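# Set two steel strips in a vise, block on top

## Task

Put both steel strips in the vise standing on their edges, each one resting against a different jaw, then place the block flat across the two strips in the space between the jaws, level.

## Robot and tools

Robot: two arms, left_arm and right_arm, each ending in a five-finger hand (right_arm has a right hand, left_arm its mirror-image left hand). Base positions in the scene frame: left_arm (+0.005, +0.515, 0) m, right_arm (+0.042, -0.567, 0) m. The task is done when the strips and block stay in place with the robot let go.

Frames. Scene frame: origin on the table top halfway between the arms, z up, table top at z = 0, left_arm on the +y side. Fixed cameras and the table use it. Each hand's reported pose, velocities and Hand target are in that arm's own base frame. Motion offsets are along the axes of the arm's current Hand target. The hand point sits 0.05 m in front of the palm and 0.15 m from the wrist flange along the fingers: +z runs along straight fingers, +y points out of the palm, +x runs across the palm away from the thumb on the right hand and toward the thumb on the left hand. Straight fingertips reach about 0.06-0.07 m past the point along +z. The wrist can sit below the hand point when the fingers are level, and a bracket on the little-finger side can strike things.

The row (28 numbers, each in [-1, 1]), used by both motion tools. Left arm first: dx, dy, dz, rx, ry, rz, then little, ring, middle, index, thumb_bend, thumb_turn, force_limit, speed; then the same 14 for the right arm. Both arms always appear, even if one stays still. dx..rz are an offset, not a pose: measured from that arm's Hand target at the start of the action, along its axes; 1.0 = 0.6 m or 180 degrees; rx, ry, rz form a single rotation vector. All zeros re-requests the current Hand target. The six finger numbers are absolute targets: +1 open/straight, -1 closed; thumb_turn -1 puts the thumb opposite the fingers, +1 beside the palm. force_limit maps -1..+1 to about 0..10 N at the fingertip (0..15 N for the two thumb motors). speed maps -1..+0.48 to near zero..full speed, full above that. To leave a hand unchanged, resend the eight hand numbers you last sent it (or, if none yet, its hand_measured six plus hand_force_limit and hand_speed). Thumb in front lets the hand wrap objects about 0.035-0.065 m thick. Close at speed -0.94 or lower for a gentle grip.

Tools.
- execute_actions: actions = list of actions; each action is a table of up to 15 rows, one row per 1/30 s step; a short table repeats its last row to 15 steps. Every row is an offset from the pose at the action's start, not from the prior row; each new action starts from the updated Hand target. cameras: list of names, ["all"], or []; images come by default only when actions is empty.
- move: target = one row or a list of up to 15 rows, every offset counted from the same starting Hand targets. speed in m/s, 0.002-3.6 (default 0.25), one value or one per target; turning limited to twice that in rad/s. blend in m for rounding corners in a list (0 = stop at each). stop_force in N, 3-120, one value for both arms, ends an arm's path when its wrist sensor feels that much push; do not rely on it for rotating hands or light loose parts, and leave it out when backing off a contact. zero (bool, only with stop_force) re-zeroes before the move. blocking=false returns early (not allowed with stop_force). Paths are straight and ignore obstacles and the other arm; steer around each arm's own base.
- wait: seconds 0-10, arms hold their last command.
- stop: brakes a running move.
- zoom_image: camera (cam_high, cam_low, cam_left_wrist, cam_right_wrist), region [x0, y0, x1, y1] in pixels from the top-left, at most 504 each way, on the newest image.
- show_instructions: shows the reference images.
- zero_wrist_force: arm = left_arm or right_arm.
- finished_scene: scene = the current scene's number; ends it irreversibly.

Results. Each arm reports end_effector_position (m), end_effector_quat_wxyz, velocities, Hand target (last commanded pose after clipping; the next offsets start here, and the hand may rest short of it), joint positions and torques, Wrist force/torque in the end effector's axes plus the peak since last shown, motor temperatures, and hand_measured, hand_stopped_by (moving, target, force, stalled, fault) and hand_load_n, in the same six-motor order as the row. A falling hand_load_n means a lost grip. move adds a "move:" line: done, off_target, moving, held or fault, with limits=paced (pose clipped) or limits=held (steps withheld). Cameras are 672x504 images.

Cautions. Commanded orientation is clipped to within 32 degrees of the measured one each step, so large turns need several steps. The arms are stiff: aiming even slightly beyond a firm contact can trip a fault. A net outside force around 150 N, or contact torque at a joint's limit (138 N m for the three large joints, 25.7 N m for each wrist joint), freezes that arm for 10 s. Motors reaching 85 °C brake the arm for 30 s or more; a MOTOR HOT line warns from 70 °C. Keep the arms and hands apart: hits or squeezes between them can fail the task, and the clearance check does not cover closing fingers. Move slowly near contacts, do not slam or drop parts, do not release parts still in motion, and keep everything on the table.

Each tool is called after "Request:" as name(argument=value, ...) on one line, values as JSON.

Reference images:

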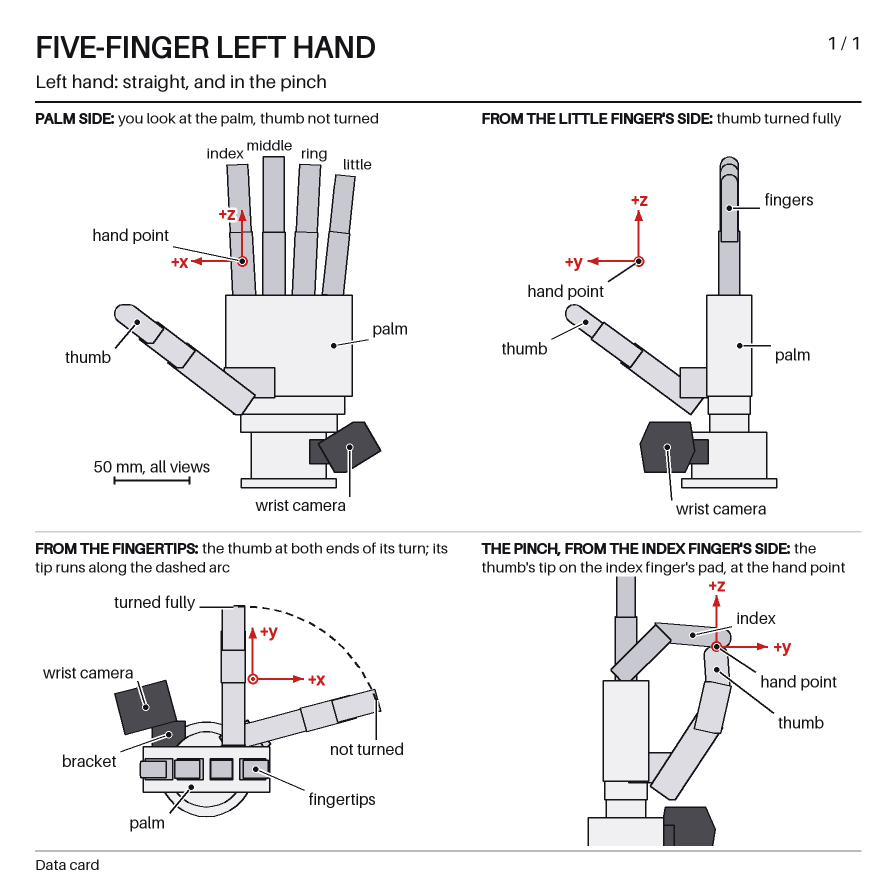

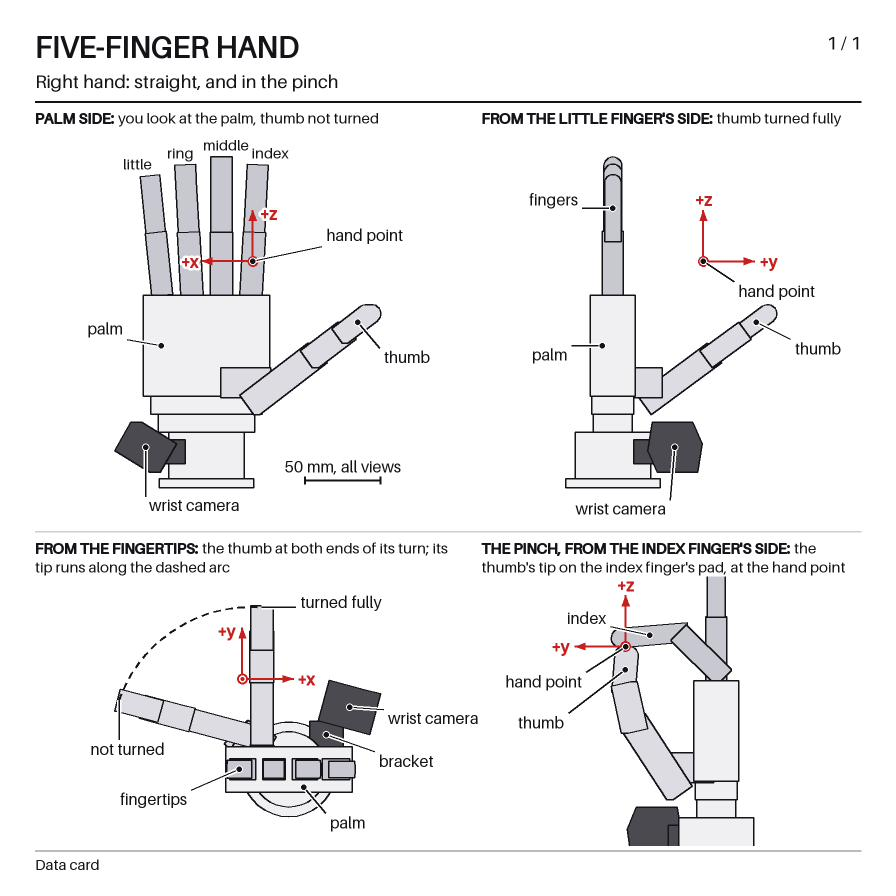

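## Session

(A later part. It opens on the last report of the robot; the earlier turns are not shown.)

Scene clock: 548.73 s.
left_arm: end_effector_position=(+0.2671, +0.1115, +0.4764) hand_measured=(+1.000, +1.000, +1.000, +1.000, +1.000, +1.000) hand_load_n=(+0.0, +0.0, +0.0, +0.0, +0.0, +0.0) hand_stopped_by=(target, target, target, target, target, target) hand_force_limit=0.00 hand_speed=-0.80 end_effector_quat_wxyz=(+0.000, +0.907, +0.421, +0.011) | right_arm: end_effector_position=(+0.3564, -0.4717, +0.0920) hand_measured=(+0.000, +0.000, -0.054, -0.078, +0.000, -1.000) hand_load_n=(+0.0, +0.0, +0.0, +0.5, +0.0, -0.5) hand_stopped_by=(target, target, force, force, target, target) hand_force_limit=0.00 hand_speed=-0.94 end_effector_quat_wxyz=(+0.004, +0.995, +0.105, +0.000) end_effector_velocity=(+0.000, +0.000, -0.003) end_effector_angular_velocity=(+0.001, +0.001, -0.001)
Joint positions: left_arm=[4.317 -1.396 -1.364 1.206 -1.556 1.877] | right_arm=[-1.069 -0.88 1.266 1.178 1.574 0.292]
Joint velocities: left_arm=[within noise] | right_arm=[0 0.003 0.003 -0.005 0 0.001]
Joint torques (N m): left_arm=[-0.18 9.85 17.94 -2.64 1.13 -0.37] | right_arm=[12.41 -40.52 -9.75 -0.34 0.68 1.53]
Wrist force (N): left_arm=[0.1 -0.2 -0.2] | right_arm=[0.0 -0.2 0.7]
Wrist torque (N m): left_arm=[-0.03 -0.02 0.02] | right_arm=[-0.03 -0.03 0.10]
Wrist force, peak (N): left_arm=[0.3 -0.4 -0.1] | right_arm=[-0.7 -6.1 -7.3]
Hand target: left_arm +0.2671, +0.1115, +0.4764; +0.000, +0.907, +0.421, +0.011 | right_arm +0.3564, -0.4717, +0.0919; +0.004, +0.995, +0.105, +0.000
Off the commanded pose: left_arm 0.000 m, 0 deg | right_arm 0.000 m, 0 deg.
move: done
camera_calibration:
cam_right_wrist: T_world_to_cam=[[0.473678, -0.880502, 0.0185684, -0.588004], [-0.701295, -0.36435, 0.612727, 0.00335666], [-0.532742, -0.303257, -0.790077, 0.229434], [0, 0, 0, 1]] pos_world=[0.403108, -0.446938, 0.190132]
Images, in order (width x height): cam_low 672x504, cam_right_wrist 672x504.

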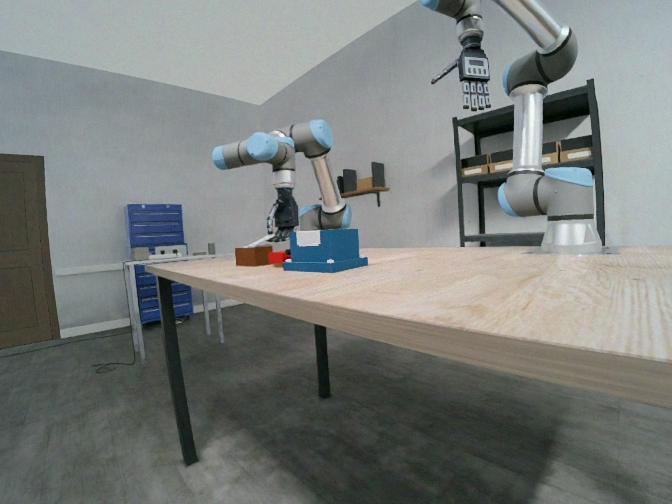

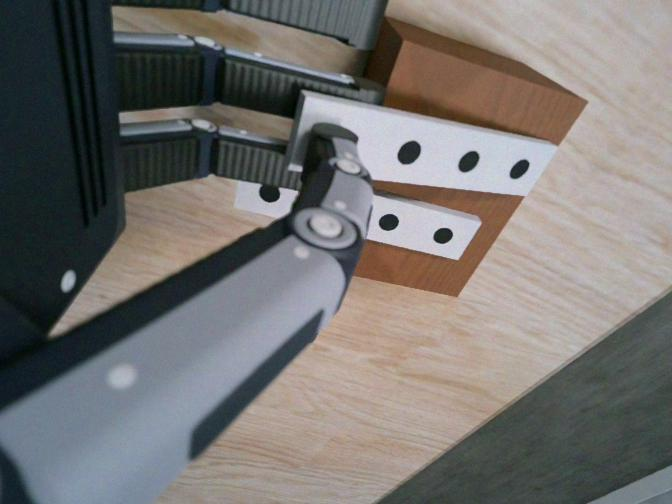

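Request:
move(target=[0,0,0,0,0,0, 1,1,1,1,1,1, 0,-0.8, 0,0,0.0467,0,0,0, 0,0,0.0,0.0,0.0,-1, 0.0,-0.94], cameras=["cam_right_wrist"], speed=0.05)

Request:
zoom_image(camera="cam_right_wrist", region=[200, 50, 600, 350])

Scene clock: 573.53 s.
left_arm: end_effector_position=(+0.2671, +0.1115, +0.4764) hand_measured=(+1.000, +1.000, +1.000, +1.000, +1.000, +1.000) hand_load_n=(+0.0, +0.0, +0.0, +0.0, +0.0, +0.0) hand_stopped_by=(target, target, target, target, target, target) hand_force_limit=0.00 hand_speed=-0.80 end_effector_quat_wxyz=(+0.000, +0.907, +0.421, +0.011) | right_arm: end_effector_position=(+0.3564, -0.4718, +0.0637) hand_measured=(+0.000, +0.000, +0.000, +0.000, +0.000, -1.000) hand_load_n=(+0.0, +0.0, +0.5, +0.0, +0.0, +0.0) hand_stopped_by=(target, target, target, target, target, target) hand_force_limit=0.00 hand_speed=-0.94 end_effector_quat_wxyz=(+0.004, +0.995, +0.105, +0.000)
Joint positions: left_arm=[4.317 -1.396 -1.364 1.206 -1.556 1.877] | right_arm=[-1.069 -0.852 1.294 1.121 1.574 0.292]
Joint torques (N m): left_arm=[0.38 9.65 18.45 -2.74 1.16 -0.16] | right_arm=[-12.06 -57.85 -24.71 5.32 0.04 -1.45]
Wrist force (N): left_arm=[0.3 0.1 0.1] | right_arm=[0.0 -0.1 0.1]
Wrist torque (N m): left_arm=[-0.01 -0.03 0.02] | right_arm=[-0.01 -0.04 0.06]
Wrist force, peak (N): left_arm=[0.4 -0.5 -0.1] | right_arm=[0.0 -0.1 1.0]
Hand target: left_arm +0.2671, +0.1115, +0.4764; +0.000, +0.907, +0.421, +0.011 | right_arm +0.3564, -0.4719, +0.0639; +0.004, +0.995, +0.105, +0.000
Off the commanded pose: left_arm 0.000 m, 0 deg | right_arm 0.000 m, 0 deg.
move: done
camera_calibration:
cam_right_wrist: T_world_to_cam=[[0.473788, -0.880448, 0.0183618, -0.587553], [-0.701209, -0.364558, 0.612702, 0.0205367], [-0.532758, -0.303166, -0.790101, 0.207095], [0, 0, 0, 1]] pos_world=[0.403108, -0.447038, 0.161832]
Images, in order (width x height): cam_right_wrist 672x504.

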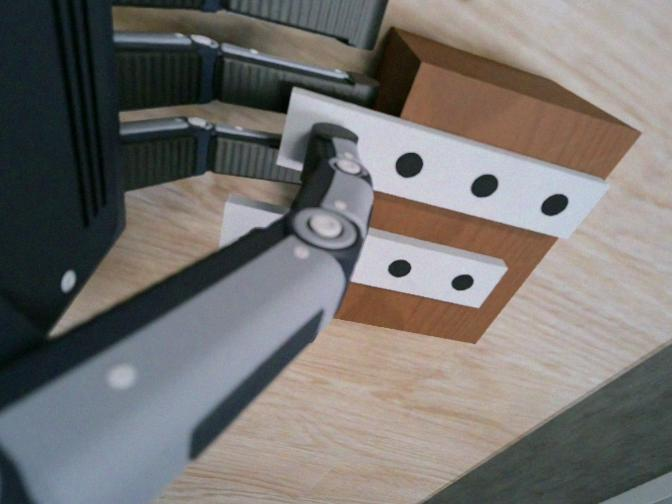

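Scaled by 1.260 from the camera's 672x504 image, which has a finer 960x720 frame.

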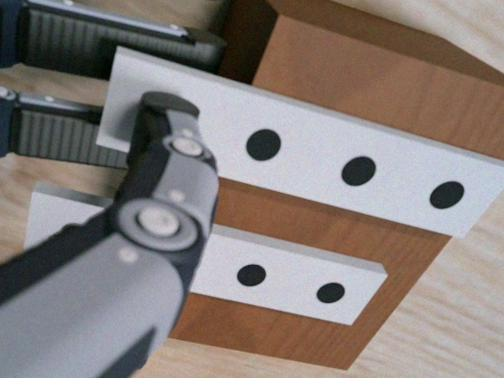

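Request:
move(target=[0,0,0,0,0,0, 1,1,1,1,1,1, 0,-0.8, 0,0,0,0,0,0, 0,0,-0.6,-0.6,0.0,-1, 0.0,-0.94], cameras=["cam_right_wrist"])

Request:
zoom_image(camera="cam_right_wrist", region=[200, 50, 600, 350])

Scene clock: 578.13 s.
left_arm: end_effector_position=(+0.2671, +0.1115, +0.4764) hand_measured=(+1.000, +1.000, +1.000, +1.000, +1.000, +1.000) hand_load_n=(+0.0, +0.0, +0.0, +0.0, +0.0, +0.0) hand_stopped_by=(target, target, target, target, target, target) hand_force_limit=0.00 hand_speed=-0.80 end_effector_quat_wxyz=(+0.000, +0.907, +0.421, +0.011) | right_arm: end_effector_position=(+0.3564, -0.4719, +0.0639) hand_measured=(+0.000, +0.000, -0.144, -0.150, +0.000, -1.000) hand_load_n=(+0.0, +0.0, +6.5, +5.0, +0.5, +0.0) hand_stopped_by=(target, target, force, force, target, target) hand_force_limit=0.00 hand_speed=-0.94 end_effector_quat_wxyz=(+0.004, +0.995, +0.105, +0.000)
Joint positions: left_arm=[4.317 -1.396 -1.364 1.206 -1.556 1.877] | right_arm=[-1.069 -0.852 1.294 1.121 1.574 0.292]
Joint torques (N m): left_arm=[0.34 10.3 18.46 -2.66 1.37 -0.16] | right_arm=[-11.83 -56.16 -24.15 5.11 -0.81 -1.17]
Wrist force (N): left_arm=[0.1 0.0 -0.1] | right_arm=[0.2 -0.3 1.0]
Wrist torque (N m): left_arm=[0.00 -0.01 0.01] | right_arm=[-0.01 -0.08 0.07]
Wrist force, peak (N): left_arm=[0.6 -0.1 0.0] | right_arm=[0.2 -0.2 1.1]
Hand target: left_arm +0.2671, +0.1115, +0.4764; +0.000, +0.907, +0.421, +0.011 | right_arm +0.3564, -0.4719, +0.0639; +0.004, +0.995, +0.105, +0.000
Off the commanded pose: left_arm 0.000 m, 0 deg | right_arm 0.000 m, 0 deg.
move: done
camera_calibration:
cam_right_wrist: T_world_to_cam=[[0.473694, -0.880497, 0.0184443, -0.58764], [-0.701273, -0.364439, 0.6127, 0.0205181], [-0.532758, -0.303166, -0.790101, 0.207144], [0, 0, 0, 1]] pos_world=[0.403108, -0.447138, 0.161932]
Images, in order (width x height): cam_right_wrist 672x504.

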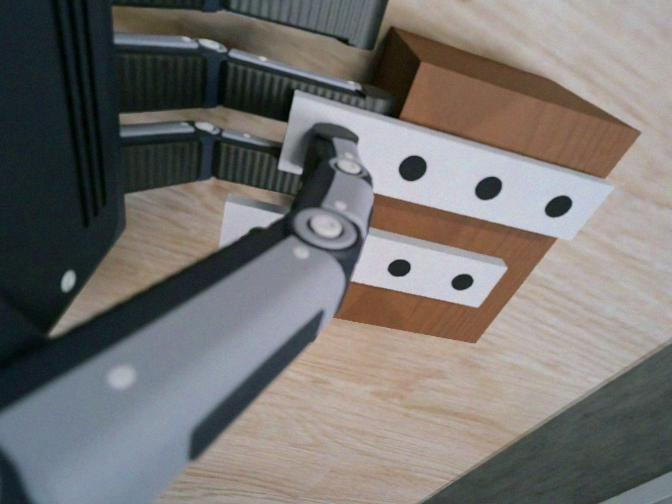

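Scaled by 1.260 from the camera's 672x504 image, which has a finer 960x720 frame.

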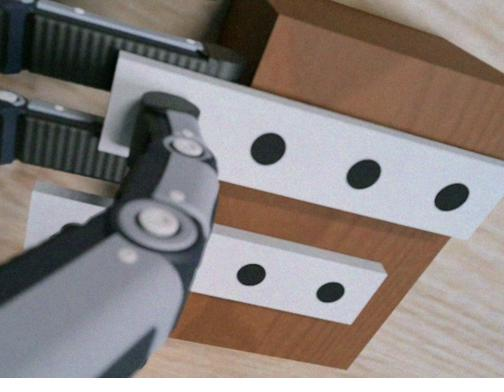

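Request:
move(target=[0,0,0,0,0,0, 1,1,1,1,1,1, 0,-0.8, 0,0,-0.1667,0,0,0, 0,0,-0.6,-0.6,0.0,-1, 0.0,-0.94], cameras=["cam_right_wrist","cam_low"], speed=0.06)

Request:
zoom_image(camera="cam_right_wrist", region=[200, 50, 600, 350])

Request:
zoom_image(camera="cam_low", region=[200, 180, 320, 280])

Scene clock: 583.60 s.
left_arm: end_effector_position=(+0.2671, +0.1115, +0.4764) hand_measured=(+1.000, +1.000, +1.000, +1.000, +1.000, +1.000) hand_load_n=(+0.0, +0.0, +0.0, +0.0, +0.0, +0.0) hand_stopped_by=(target, target, target, target, target, target) hand_force_limit=0.00 hand_speed=-0.80 end_effector_quat_wxyz=(+0.000, +0.907, +0.421, +0.011) | right_arm: end_effector_position=(+0.3564, -0.4711, +0.1639) hand_measured=(+0.000, +0.000, -0.144, -0.150, +0.000, -1.000) hand_load_n=(+0.0, +0.0, +6.5, +5.0, +0.5, -0.5) hand_stopped_by=(target, target, force, force, target, target) hand_force_limit=0.00 hand_speed=-0.94 end_effector_quat_wxyz=(+0.004, +0.995, +0.105, +0.000)
Joint positions: left_arm=[4.317 -1.396 -1.364 1.206 -1.556 1.877] | right_arm=[-1.069 -0.936 1.168 1.332 1.574 0.293]
Joint torques (N m): left_arm=[0.14 10.23 18.54 -2.76 1.4 -0.19] | right_arm=[12.56 -38.83 -10.86 -0.05 -2.18 1.6]
Wrist force (N): left_arm=[0.3 -0.1 -0.1] | right_arm=[-0.2 -0.1 1.0]
Wrist torque (N m): left_arm=[-0.02 -0.06 0.03] | right_arm=[0.03 -0.03 0.01]
Wrist force, peak (N): left_arm=[0.2 -0.3 -0.5] | right_arm=[0.2 -0.3 1.7]
Hand target: left_arm +0.2671, +0.1115, +0.4764; +0.000, +0.907, +0.421, +0.011 | right_arm +0.3563, -0.4711, +0.1639; +0.004, +0.995, +0.105, +0.000
Off the commanded pose: left_arm 0.000 m, 0 deg | right_arm 0.000 m, 0 deg.
move: done
camera_calibration:
cam_right_wrist: T_world_to_cam=[[0.473678, -0.880502, 0.0185684, -0.588811], [-0.701295, -0.36435, 0.612727, -0.0404798], [-0.532742, -0.303257, -0.790077, 0.286422], [0, 0, 0, 1]] pos_world=[0.403108, -0.446338, 0.262032]
Images, in order (width x height): cam_low 672x504, cam_right_wrist 672x504.

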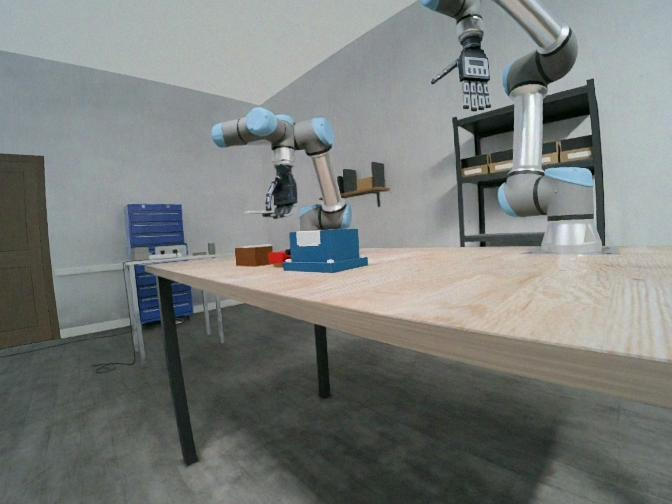

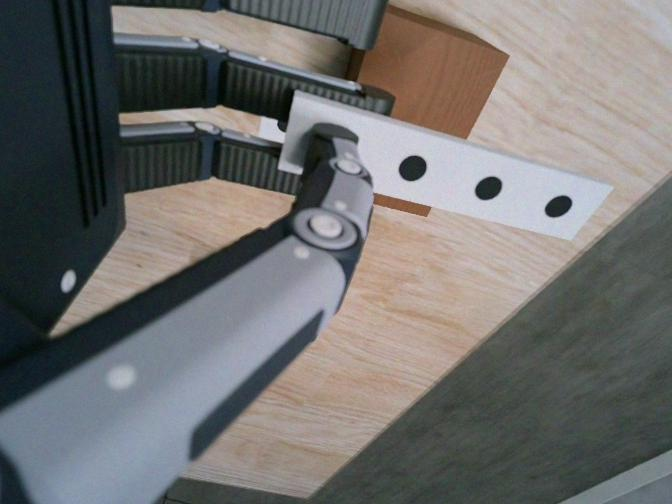

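Scaled by 1.260 from the camera's 672x504 image, which has a finer 960x720 frame.

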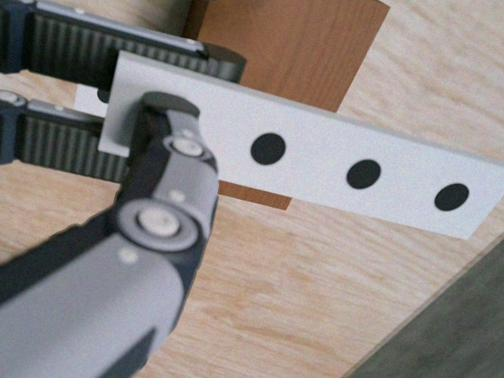

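Scaled by 4.200 from the camera's 672x504 image, which has a finer 960x720 frame.

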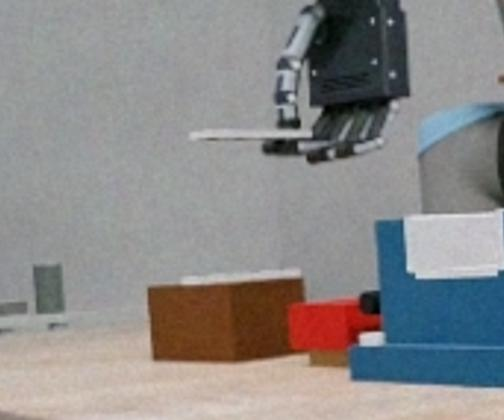

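Request:
move(target=[0,0,0,0,0,0, 1,1,1,1,1,1, 0,-0.8, 0.2809,-0.0377,-0.0602,-0.0116,0.4999,0.0116, 0,0,-0.6,-0.6,0.0,-1, 0.0,-0.94], cameras=["all"], speed=0.18)

Scene clock: 637.37 s.
left_arm: end_effector_position=(+0.2671, +0.1115, +0.4764) hand_measured=(+1.000, +1.000, +1.000, +1.000, +1.000, +1.000) hand_load_n=(+0.0, +0.0, -0.5, +0.0, +0.0, +0.0) hand_stopped_by=(target, target, target, target, target, target) hand_force_limit=0.00 hand_speed=-0.80 end_effector_quat_wxyz=(+0.000, +0.907, +0.421, +0.011) | right_arm: end_effector_position=(+0.5165, -0.4136, +0.1996) hand_measured=(+0.000, +0.000, -0.144, -0.150, +0.000, -1.000) hand_load_n=(+0.0, +0.0, +6.0, +5.0, +0.5, +0.0) hand_stopped_by=(target, target, force, force, target, target) hand_force_limit=0.00 hand_speed=-0.94 end_effector_quat_wxyz=(-0.055, +0.705, +0.060, +0.705)
Joint positions: left_arm=[4.317 -1.396 -1.364 1.206 -1.556 1.877] | right_arm=[-1.274 -1.236 1.876 -0.629 0.133 1.553]
Joint torques (N m): left_arm=[1.11 10.96 18.77 -2.69 1.6 -0.12] | right_arm=[-13.34 -27.28 -26.57 2.39 1.06 -1.6]
Wrist force (N): left_arm=[-0.1 0.0 -0.1] | right_arm=[-0.5 0.6 -0.5]
Wrist torque (N m): left_arm=[-0.01 0.01 0.01] | right_arm=[-0.01 -0.10 0.27]
Wrist force, peak (N): left_arm=[0.5 -0.2 -0.1] | right_arm=[-1.4 0.7 -0.6]
Hand target: left_arm +0.2671, +0.1115, +0.4764; +0.000, +0.907, +0.421, +0.011 | right_arm +0.5165, -0.4137, +0.1996; -0.055, +0.705, +0.060, +0.705
Off the commanded pose: left_arm 0.000 m, 0 deg | right_arm 0.000 m, 0 deg.
move: done
camera_calibration:
cam_right_wrist: T_world_to_cam=[[0.144476, -0.946827, 0.287482, -0.52572], [-0.567036, -0.317317, -0.760118, 0.295075], [0.810923, -0.0531938, -0.58273, -0.21465], [0, 0, 0, 1]] pos_world=[0.417337, -0.415551, 0.250344]

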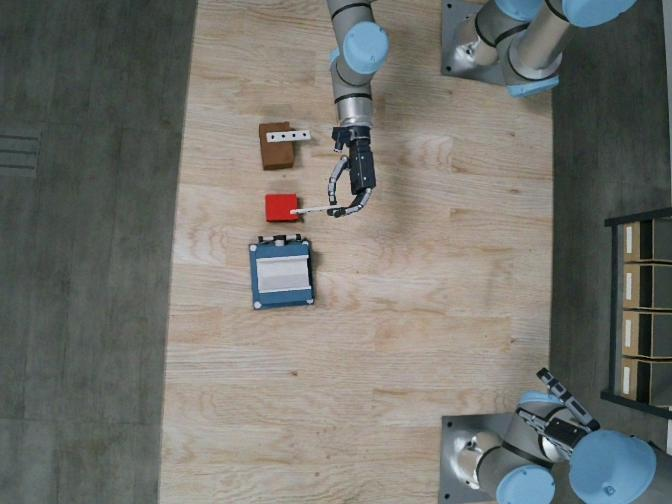

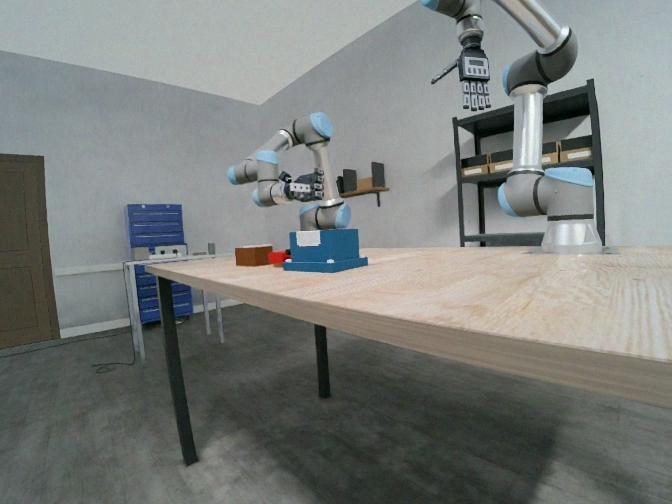

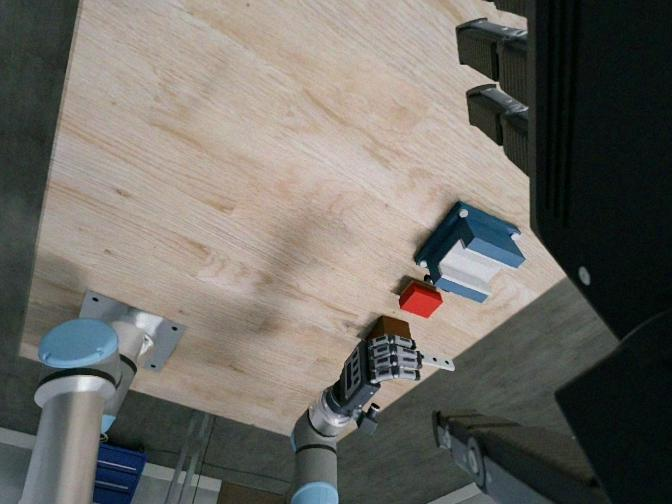

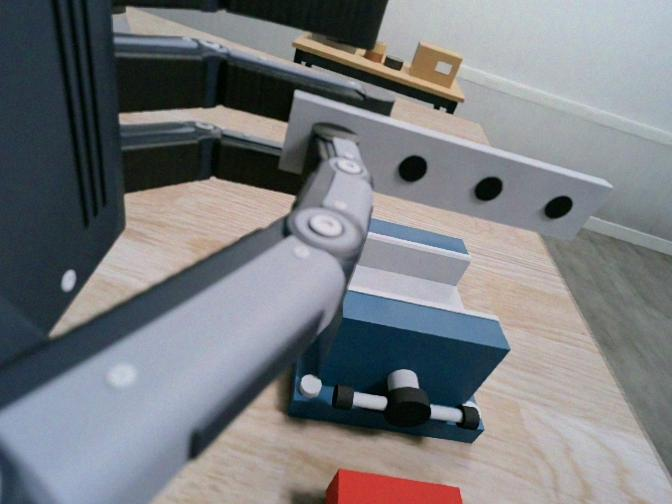

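Request:
zoom_image(camera="cam_right_wrist", region=[280, 200, 520, 450])

Scaled by 2.016 from the camera's 672x504 image, which has a finer 960x720 frame.

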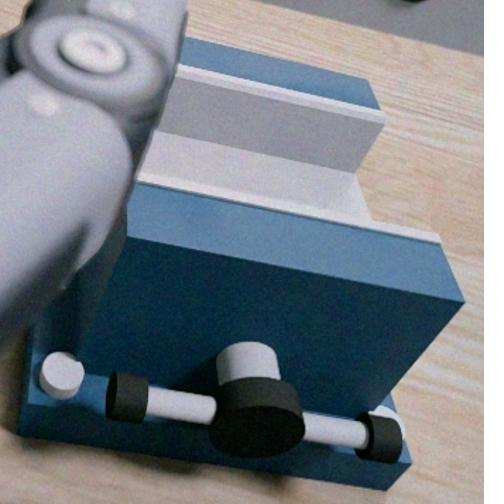

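Request:
zoom_image(camera="cam_high", region=[260, 150, 400, 250])

Scaled by 3.600 from the camera's 672x504 image, which has a finer 960x720 frame.

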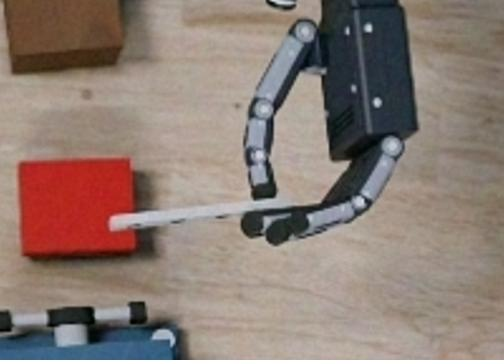

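Request:
move(target=[0,0,0,0,0,0, 1,1,1,1,1,1, 0,-0.8, -0.1243,0.0312,0.2209,0,0,0, 0,0,-0.6,-0.6,0.0,-1, 0.0,-0.94], cameras=["all"], speed=0.15)

Request:
zoom_image(camera="cam_high", region=[230, 180, 370, 320])

Request:
zoom_image(camera="cam_left_wrist", region=[340, 180, 540, 360])

Scene clock: 666.50 s.
left_arm: end_effector_position=(+0.2671, +0.1115, +0.4764) hand_measured=(+1.000, +1.000, +1.000, +1.000, +1.000, +1.000) hand_load_n=(+0.0, +0.0, +0.0, +0.0, +0.0, +0.0) hand_stopped_by=(target, target, target, target, target, target) hand_force_limit=0.00 hand_speed=-0.80 end_effector_quat_wxyz=(+0.000, +0.907, +0.421, +0.011) | right_arm: end_effector_position=(+0.6503, -0.4111, +0.1251) hand_measured=(+0.000, +0.000, -0.144, -0.150, +0.000, -1.000) hand_load_n=(+0.0, +0.0, +6.0, +5.0, +0.5, +0.0) hand_stopped_by=(target, target, force, force, target, target) hand_force_limit=0.00 hand_speed=-0.94 end_effector_quat_wxyz=(-0.055, +0.705, +0.060, +0.705)
Joint positions: left_arm=[4.317 -1.396 -1.364 1.206 -1.556 1.877] | right_arm=[-1.026 -0.963 1.675 -0.709 0.382 1.561]
Joint torques (N m): left_arm=[0.49 10.45 19.59 -2.76 1.66 -0.24] | right_arm=[-0.46 -35.82 -20.86 1.7 -0.2 -1.51]
Wrist force (N): left_arm=[0.2 -0.1 0.0] | right_arm=[-0.7 0.8 -0.6]
Wrist torque (N m): left_arm=[-0.02 -0.02 0.02] | right_arm=[-0.01 -0.04 0.16]
Wrist force, peak (N): left_arm=[0.6 0.0 -0.2] | right_arm=[-1.5 0.8 0.7]
Hand target: left_arm +0.2671, +0.1115, +0.4764; +0.000, +0.907, +0.421, +0.011 | right_arm +0.6503, -0.4112, +0.1250; -0.055, +0.705, +0.060, +0.705
Off the commanded pose: left_arm 0.000 m, 0 deg | right_arm 0.000 m, 0 deg.
move: done
camera_calibration:
cam_right_wrist: T_world_to_cam=[[0.144413, -0.946866, 0.287384, -0.52131], [-0.566813, -0.317216, -0.760327, 0.314977], [0.81109, -0.0530918, -0.582506, -0.366446], [0, 0, 0, 1]] pos_world=[0.551038, -0.41315, 0.175845]

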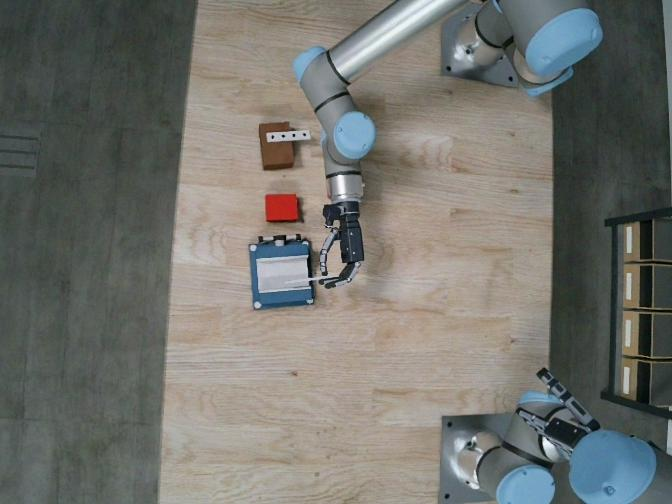

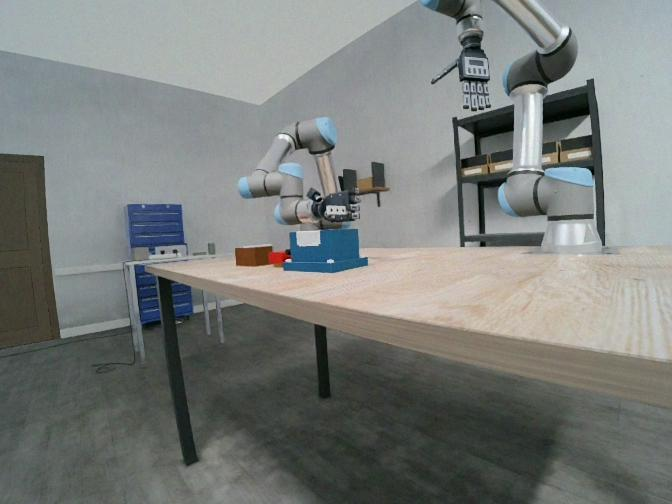

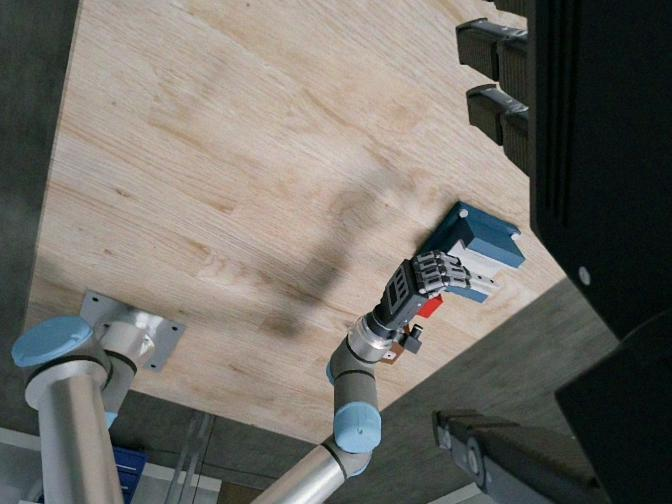

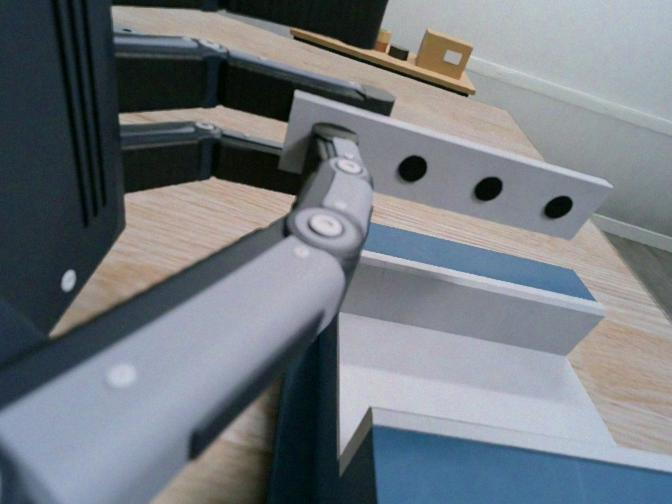

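Scaled by 3.600 from the camera's 672x504 image, which has a finer 960x720 frame.

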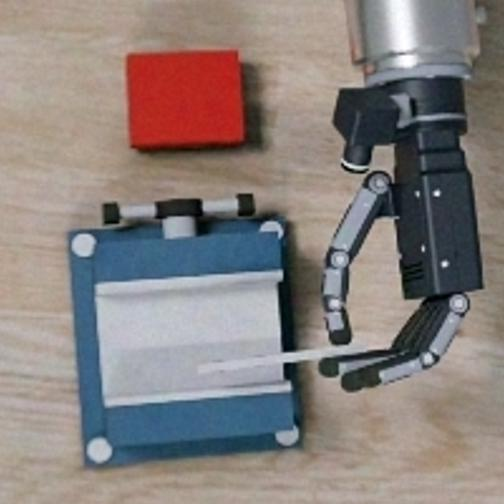

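Scaled by 2.520 from the camera's 672x504 image, which has a finer 960x720 frame.

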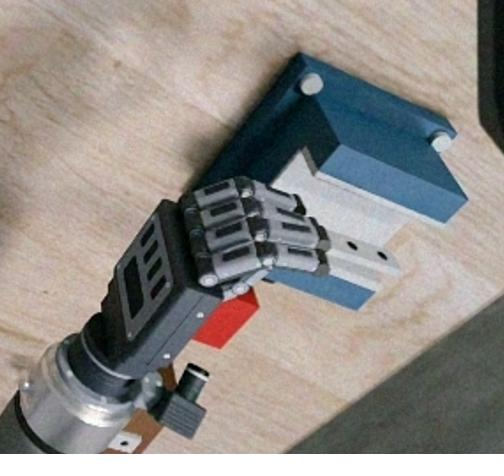

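Request:
move(target=[0,0,0,0,0,0, 1,1,1,1,1,1, 0,-0.8, -0.115,0,0,0,0,0, 0,0,-0.6,-0.6,0.0,-1, 0.0,-0.94], cameras=["cam_right_wrist","cam_high"], speed=0.08, stop_force=5)

Request:
zoom_image(camera="cam_high", region=[230, 220, 350, 320])

Scene clock: 677.30 s.
left_arm: end_effector_position=(+0.2671, +0.1115, +0.4764) hand_measured=(+1.000, +1.000, +1.000, +1.000, +1.000, +1.000) hand_load_n=(+0.0, +0.0, +0.0, +0.0, +0.0, +0.0) hand_stopped_by=(target, target, target, target, target, target) hand_force_limit=0.00 hand_speed=-0.80 end_effector_quat_wxyz=(+0.000, +0.907, +0.421, +0.011) | right_arm: end_effector_position=(+0.6503, -0.4117, +0.0560) hand_measured=(+0.000, +0.000, -0.144, -0.150, +0.000, -1.000) hand_load_n=(+0.0, +0.0, +5.5, +5.0, +1.5, -1.0) hand_stopped_by=(target, target, force, force, target, target) hand_force_limit=0.00 hand_speed=-0.94 end_effector_quat_wxyz=(-0.055, +0.705, +0.060, +0.705)
Joint positions: left_arm=[4.317 -1.396 -1.364 1.206 -1.556 1.877] | right_arm=[-1.026 -0.847 1.698 -0.847 0.381 1.561]
Joint torques (N m): left_arm=[0.28 10.95 19.1 -2.6 1.83 -0.31] | right_arm=[-7.86 -40.44 -22.87 0.64 1.97 -1.05]
Wrist force (N): left_arm=[-0.1 0.1 -0.2] | right_arm=[-0.5 0.6 -0.9]
Wrist torque (N m): left_arm=[0.01 0.01 0.00] | right_arm=[-0.01 -0.08 0.17]
Wrist force, peak (N): left_arm=[0.2 -0.2 -0.5] | right_arm=[3.0 -1.1 -1.1]
Hand target: left_arm +0.2671, +0.1115, +0.4764; +0.000, +0.907, +0.421, +0.011 | right_arm +0.6503, -0.4117, +0.0560; -0.055, +0.705, +0.060, +0.705
Off the commanded pose: left_arm 0.000 m, 0 deg | right_arm 0.000 m, 0 deg.
move: done
camera_calibration:
cam_right_wrist: T_world_to_cam=[[0.144282, -0.946891, 0.287367, -0.501877], [-0.566853, -0.317124, -0.760336, 0.262398], [0.811086, -0.0531916, -0.582503, -0.406844], [0, 0, 0, 1]] pos_world=[0.551138, -0.413651, 0.106745]
Images, in order (width x height): cam_high 672x504, cam_right_wrist 672x504.

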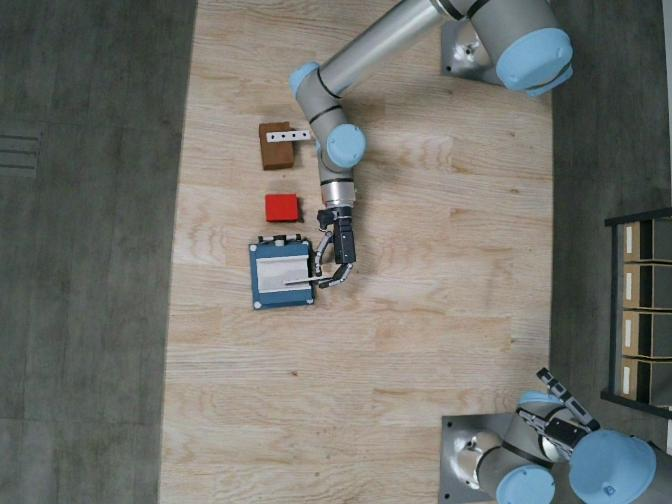

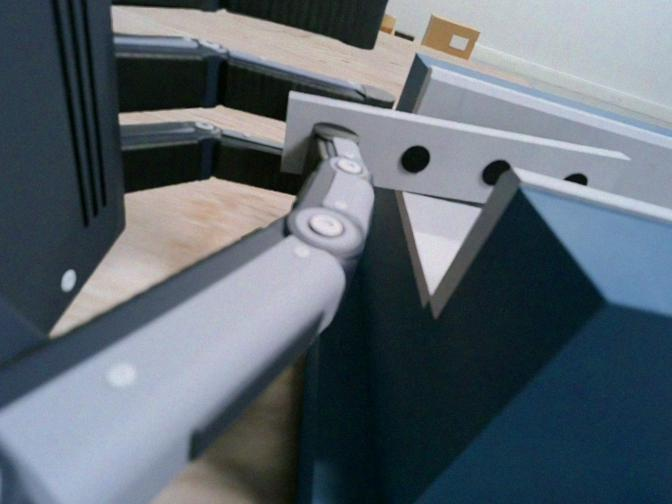

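Scaled by 4.200 from the camera's 672x504 image, which has a finer 960x720 frame.

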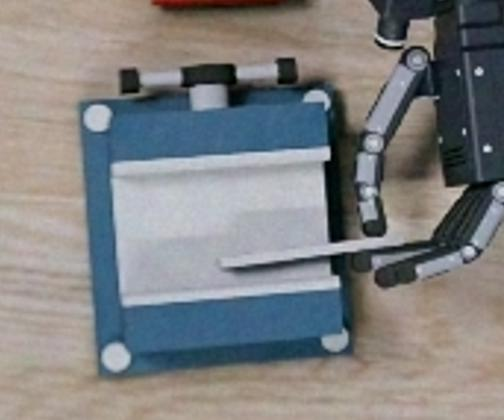

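Request:
execute_actions(actions=[], cameras=["cam_high","cam_right_wrist","cam_low"])

Scene clock: 698.53 s.
left_arm: end_effector_position=(+0.2671, +0.1115, +0.4764) hand_measured=(+1.000, +1.000, +1.000, +1.000, +1.000, +1.000) hand_load_n=(+0.0, +0.0, +0.0, +0.0, +0.0, +0.0) hand_stopped_by=(target, target, target, target, target, target) hand_force_limit=0.00 hand_speed=-0.80 end_effector_quat_wxyz=(+0.000, +0.907, +0.421, +0.011) | right_arm: end_effector_position=(+0.6503, -0.4117, +0.0560) hand_measured=(+0.000, +0.000, -0.144, -0.150, +0.000, -1.000) hand_load_n=(+0.0, +0.0, +5.5, +4.5, +1.5, -1.0) hand_stopped_by=(target, target, force, force, target, target) hand_force_limit=0.00 hand_speed=-0.94 end_effector_quat_wxyz=(-0.055, +0.705, +0.060, +0.705)
Joint positions: left_arm=[4.317 -1.396 -1.364 1.206 -1.556 1.877] | right_arm=[-1.026 -0.847 1.698 -0.847 0.381 1.561]
Joint velocities: within noise
Joint torques (N m): left_arm=[0.44 11.04 19.46 -2.72 1.85 -0.16] | right_arm=[8.19 -38.69 -22 -2.07 2.05 -1.15]
Motor temperatures (°C): left_arm=[36 36 40 45 41 41] | right_arm=[36 39 35 38 40 45]
Wrist force (N): left_arm=[-0.1 -0.1 0.0] | right_arm=[-0.5 0.7 -0.8]
Wrist torque (N m): left_arm=[-0.02 0.01 0.01] | right_arm=[0.02 -0.08 0.18]
Wrist force, peak (N): left_arm=[0.3 0.1 -0.4] | right_arm=[-0.8 0.8 -0.9]
Hand target: left_arm +0.2671, +0.1115, +0.4764; +0.000, +0.907, +0.421, +0.011 | right_arm +0.6503, -0.4117, +0.0560; -0.055, +0.705, +0.060, +0.705
Off the commanded pose: left_arm 0.000 m, 0 deg | right_arm 0.000 m, 0 deg.
camera_calibration:
cam_right_wrist: T_world_to_cam=[[0.144282, -0.946891, 0.287367, -0.501877], [-0.566853, -0.317124, -0.760336, 0.262398], [0.811086, -0.0531916, -0.582503, -0.406844], [0, 0, 0, 1]] pos_world=[0.551138, -0.413651, 0.106745]
Images, in order (width x height): cam_high 672x504, cam_low 672x504, cam_right_wrist 672x504.

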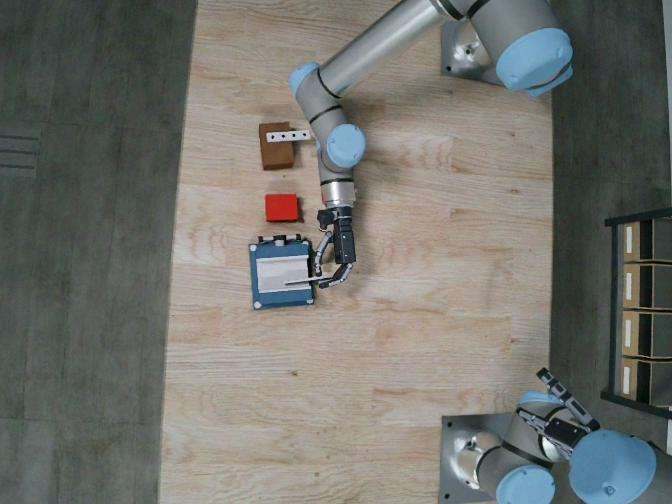

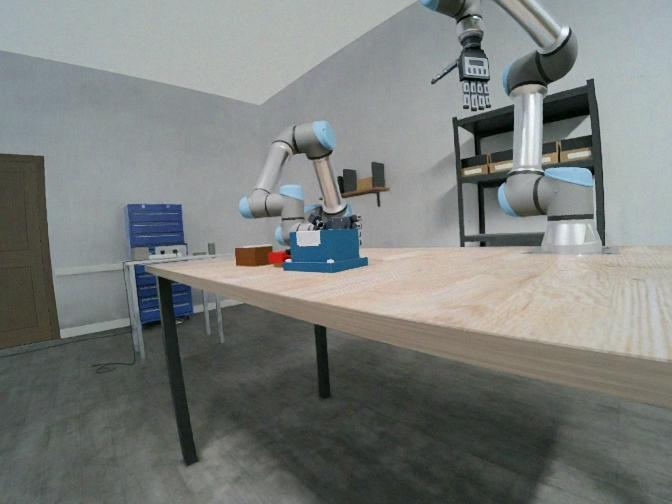

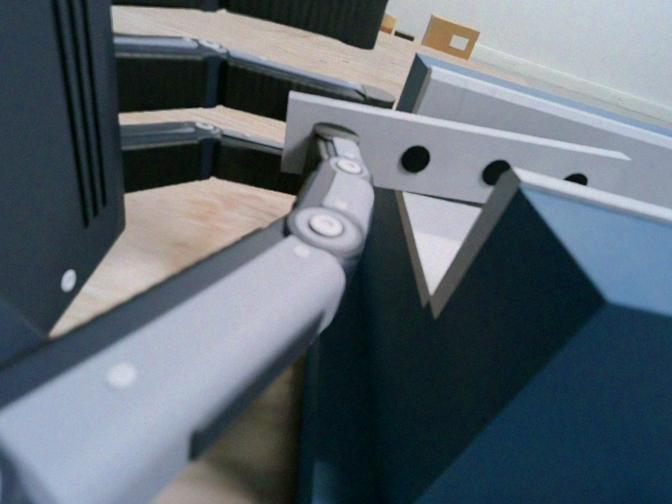

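Request:
move(target=[0,0,0,0,0,0,1,1,1,1,1,1,0,-0.8,-0.0183,0,0,0,0,0,0,0,-0.6,-0.6,0.0,-1,0.0,-0.94], speed=0.01, stop_force=4, cameras=["cam_right_wrist"])

Scene clock: 703.13 s.
left_arm: end_effector_position=(+0.2671, +0.1115, +0.4764) hand_measured=(+1.000, +1.000, +1.000, +1.000, +1.000, +1.000) hand_load_n=(+0.0, +0.0, +0.0, +0.0, +0.0, +0.0) hand_stopped_by=(target, target, target, target, target, target) hand_force_limit=0.00 hand_speed=-0.80 end_effector_quat_wxyz=(+0.000, +0.907, +0.421, +0.011) | right_arm: end_effector_position=(+0.6503, -0.4118, +0.0450) hand_measured=(+0.000, +0.000, -0.144, -0.150, +0.000, -1.000) hand_load_n=(+0.0, +0.0, +6.0, +4.0, +2.0, -1.5) hand_stopped_by=(target, target, force, force, target, target) hand_force_limit=0.00 hand_speed=-0.94 end_effector_quat_wxyz=(-0.055, +0.705, +0.060, +0.705)
Joint positions: left_arm=[4.317 -1.396 -1.364 1.206 -1.556 1.877] | right_arm=[-1.026 -0.828 1.699 -0.868 0.381 1.561]
Joint torques (N m): left_arm=[0.34 10.83 19.76 -2.74 2.04 -0.05] | right_arm=[-14.27 -53.69 -6.93 2.05 -2 1.04]
Wrist force (N): left_arm=[0.3 -0.2 -0.1] | right_arm=[1.5 -0.4 -0.6]
Wrist torque (N m): left_arm=[-0.03 -0.05 0.03] | right_arm=[-0.02 -0.11 0.13]
Wrist force, peak (N): left_arm=[0.5 -0.1 -0.5] | right_arm=[3.5 -1.5 -1.0]
Hand target: left_arm +0.2671, +0.1115, +0.4764; +0.000, +0.907, +0.421, +0.011 | right_arm +0.6503, -0.4118, +0.0450; -0.055, +0.705, +0.060, +0.705
Off the commanded pose: left_arm 0.000 m, 0 deg | right_arm 0.000 m, 0 deg.
move: done
camera_calibration:
cam_right_wrist: T_world_to_cam=[[0.144282, -0.946891, 0.287367, -0.49881], [-0.566853, -0.317124, -0.760336, 0.254002], [0.811086, -0.0531916, -0.582503, -0.413257], [0, 0, 0, 1]] pos_world=[0.551138, -0.413751, 0.0957451]
Images, in order (width x height): cam_right_wrist 672x504.

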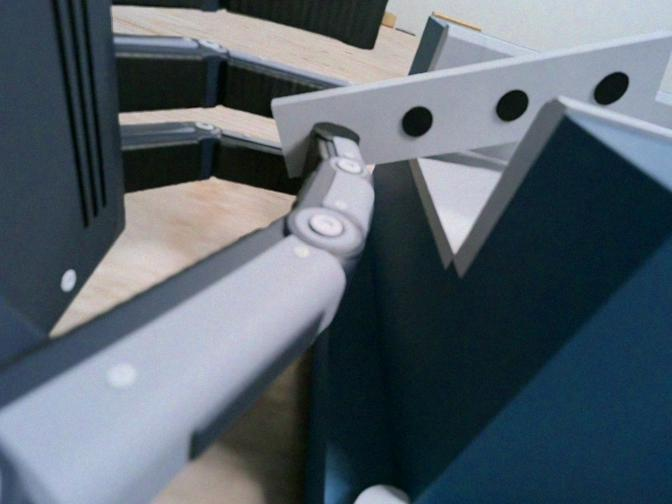

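Request:
move(target=[0,0,0,0,0,0,1,1,1,1,1,1,0,-0.8,0.0267,0,0,0,0,0.0833,0,0,-0.6,-0.6,0.0,-1,0.0,-0.94], speed=0.03, cameras=["cam_right_wrist"])

Scene clock: 751.73 s.
left_arm: end_effector_position=(+0.2671, +0.1115, +0.4764) hand_measured=(+1.000, +1.000, +1.000, +1.000, +1.000, +1.000) hand_load_n=(+0.0, +0.0, +0.0, +0.0, +0.0, +0.0) hand_stopped_by=(target, target, target, target, target, target) hand_force_limit=0.00 hand_speed=-0.80 end_effector_quat_wxyz=(+0.000, +0.907, +0.421, +0.011) | right_arm: end_effector_position=(+0.6503, -0.4117, +0.0611) hand_measured=(+0.000, +0.000, -0.144, -0.150, +0.000, -1.000) hand_load_n=(+0.0, +0.0, +5.5, +4.0, +2.0, -1.0) hand_stopped_by=(target, target, force, force, target, target) hand_force_limit=0.00 hand_speed=-0.94 end_effector_quat_wxyz=(-0.147, +0.707, -0.032, +0.691) end_effector_velocity=(+0.000, +0.000, -0.001) end_effector_angular_velocity=(-0.005, +0.000, +0.000)
Joint positions: left_arm=[4.317 -1.396 -1.364 1.206 -1.556 1.877] | right_arm=[-1.033 -0.868 1.666 -0.795 0.375 1.823]
Joint velocities: left_arm=[within noise] | right_arm=[0 0.001 0.002 0 0 -0.007]
Joint torques (N m): left_arm=[0.29 10.02 20.12 -2.85 2.15 -0.12] | right_arm=[-11.84 -46.92 -15.15 -1.56 -2.21 -1.57]
Wrist force (N): left_arm=[-0.1 0.0 0.1] | right_arm=[-0.7 0.9 -0.6]
Wrist torque (N m): left_arm=[-0.01 0.02 0.00] | right_arm=[-0.02 -0.06 0.19]
Wrist force, peak (N): left_arm=[0.3 -0.4 -0.4] | right_arm=[1.6 -0.4 -0.6]
Hand target: left_arm +0.2671, +0.1115, +0.4764; +0.000, +0.907, +0.421, +0.011 | right_arm +0.6503, -0.4117, +0.0611; -0.146, +0.707, -0.032, +0.691
Off the commanded pose: left_arm 0.000 m, 0 deg | right_arm 0.000 m, 0 deg.
move: done
camera_calibration:
cam_right_wrist: T_world_to_cam=[[0.150881, -0.988111, 0.0295388, -0.508885], [-0.600171, -0.115306, -0.791517, 0.372872], [0.785512, 0.101696, -0.610433, -0.321743], [0, 0, 0, 1]] pos_world=[0.553301, -0.42712, 0.113764]
Images, in order (width x height): cam_right_wrist 672x504.

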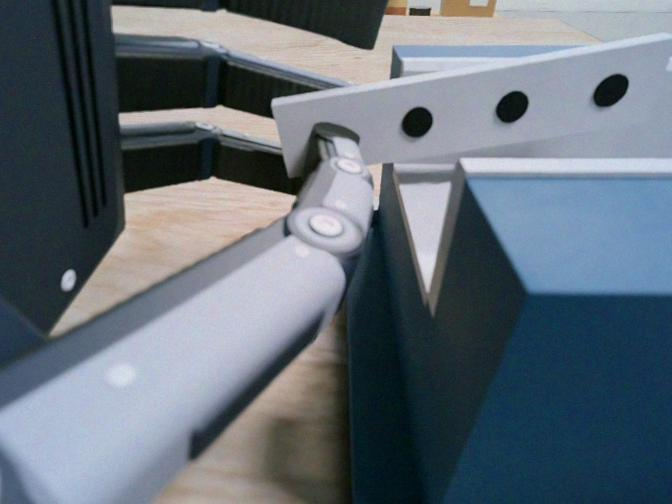

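Request:
move(target=[0,0,0,0,0,0,1,1,1,1,1,1,0,-0.8,0,0,0,0,0,0.0583,0,0,-0.6,-0.6,0.0,-1,0.0,-0.94], speed=0.03, cameras=["cam_right_wrist","cam_high"])

Scene clock: 763.50 s.
left_arm: end_effector_position=(+0.2671, +0.1115, +0.4764) hand_measured=(+1.000, +1.000, +1.000, +1.000, +1.000, +1.000) hand_load_n=(+0.0, +0.0, +0.0, +0.0, +0.0, +0.0) hand_stopped_by=(target, target, target, target, target, target) hand_force_limit=0.00 hand_speed=-0.80 end_effector_quat_wxyz=(+0.000, +0.907, +0.421, +0.011) | right_arm: end_effector_position=(+0.6503, -0.4117, +0.0611) hand_measured=(+0.000, +0.000, -0.144, -0.150, +0.000, -1.000) hand_load_n=(+0.0, +0.0, +5.5, +4.0, +2.0, -1.0) hand_stopped_by=(target, target, force, force, target, target) hand_force_limit=0.00 hand_speed=-0.94 end_effector_quat_wxyz=(-0.209, +0.701, -0.097, +0.675) end_effector_velocity=(+0.000, +0.001, +0.000) end_effector_angular_velocity=(-0.004, +0.000, +0.000)
Joint positions: left_arm=[4.317 -1.396 -1.364 1.206 -1.556 1.877] | right_arm=[-1.039 -0.869 1.638 -0.766 0.369 2.006]
Joint velocities: left_arm=[within noise] | right_arm=[0 0 0.002 0 0 -0.006]
Joint torques (N m): left_arm=[0.11 10.94 19.92 -2.86 1.91 -0.15] | right_arm=[-12.02 -38.69 -14.41 -0.86 -1.83 -1.43]
Wrist force (N): left_arm=[0.2 -0.1 -0.4] | right_arm=[-0.4 1.1 -0.3]
Wrist torque (N m): left_arm=[0.00 -0.05 0.02] | right_arm=[0.00 -0.11 0.21]
Wrist force, peak (N): left_arm=[0.4 -0.4 -0.3] | right_arm=[-0.8 1.3 -0.8]
Hand target: left_arm +0.2671, +0.1115, +0.4764; +0.000, +0.907, +0.421, +0.011 | right_arm +0.6503, -0.4117, +0.0611; -0.209, +0.701, -0.097, +0.675
Off the commanded pose: left_arm 0.000 m, 0 deg | right_arm 0.000 m, 0 deg.
move: done
camera_calibration:
cam_right_wrist: T_world_to_cam=[[0.148863, -0.976954, -0.152976, -0.491833], [-0.623641, 0.0273024, -0.781234, 0.446244], [0.767406, 0.211698, -0.605204, -0.265048], [0, 0, 0, 1]] pos_world=[0.554911, -0.436571, 0.112975]
Images, in order (width x height): cam_high 672x504, cam_right_wrist 672x504.

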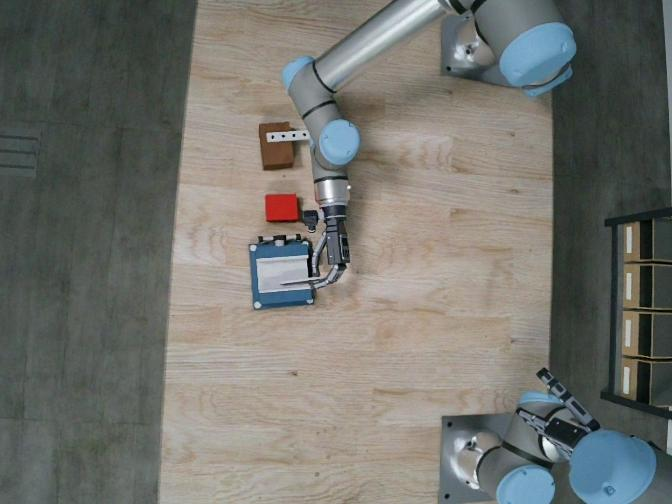

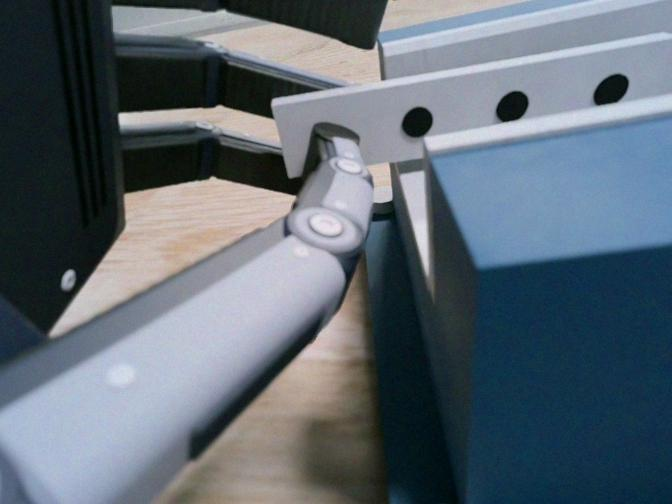

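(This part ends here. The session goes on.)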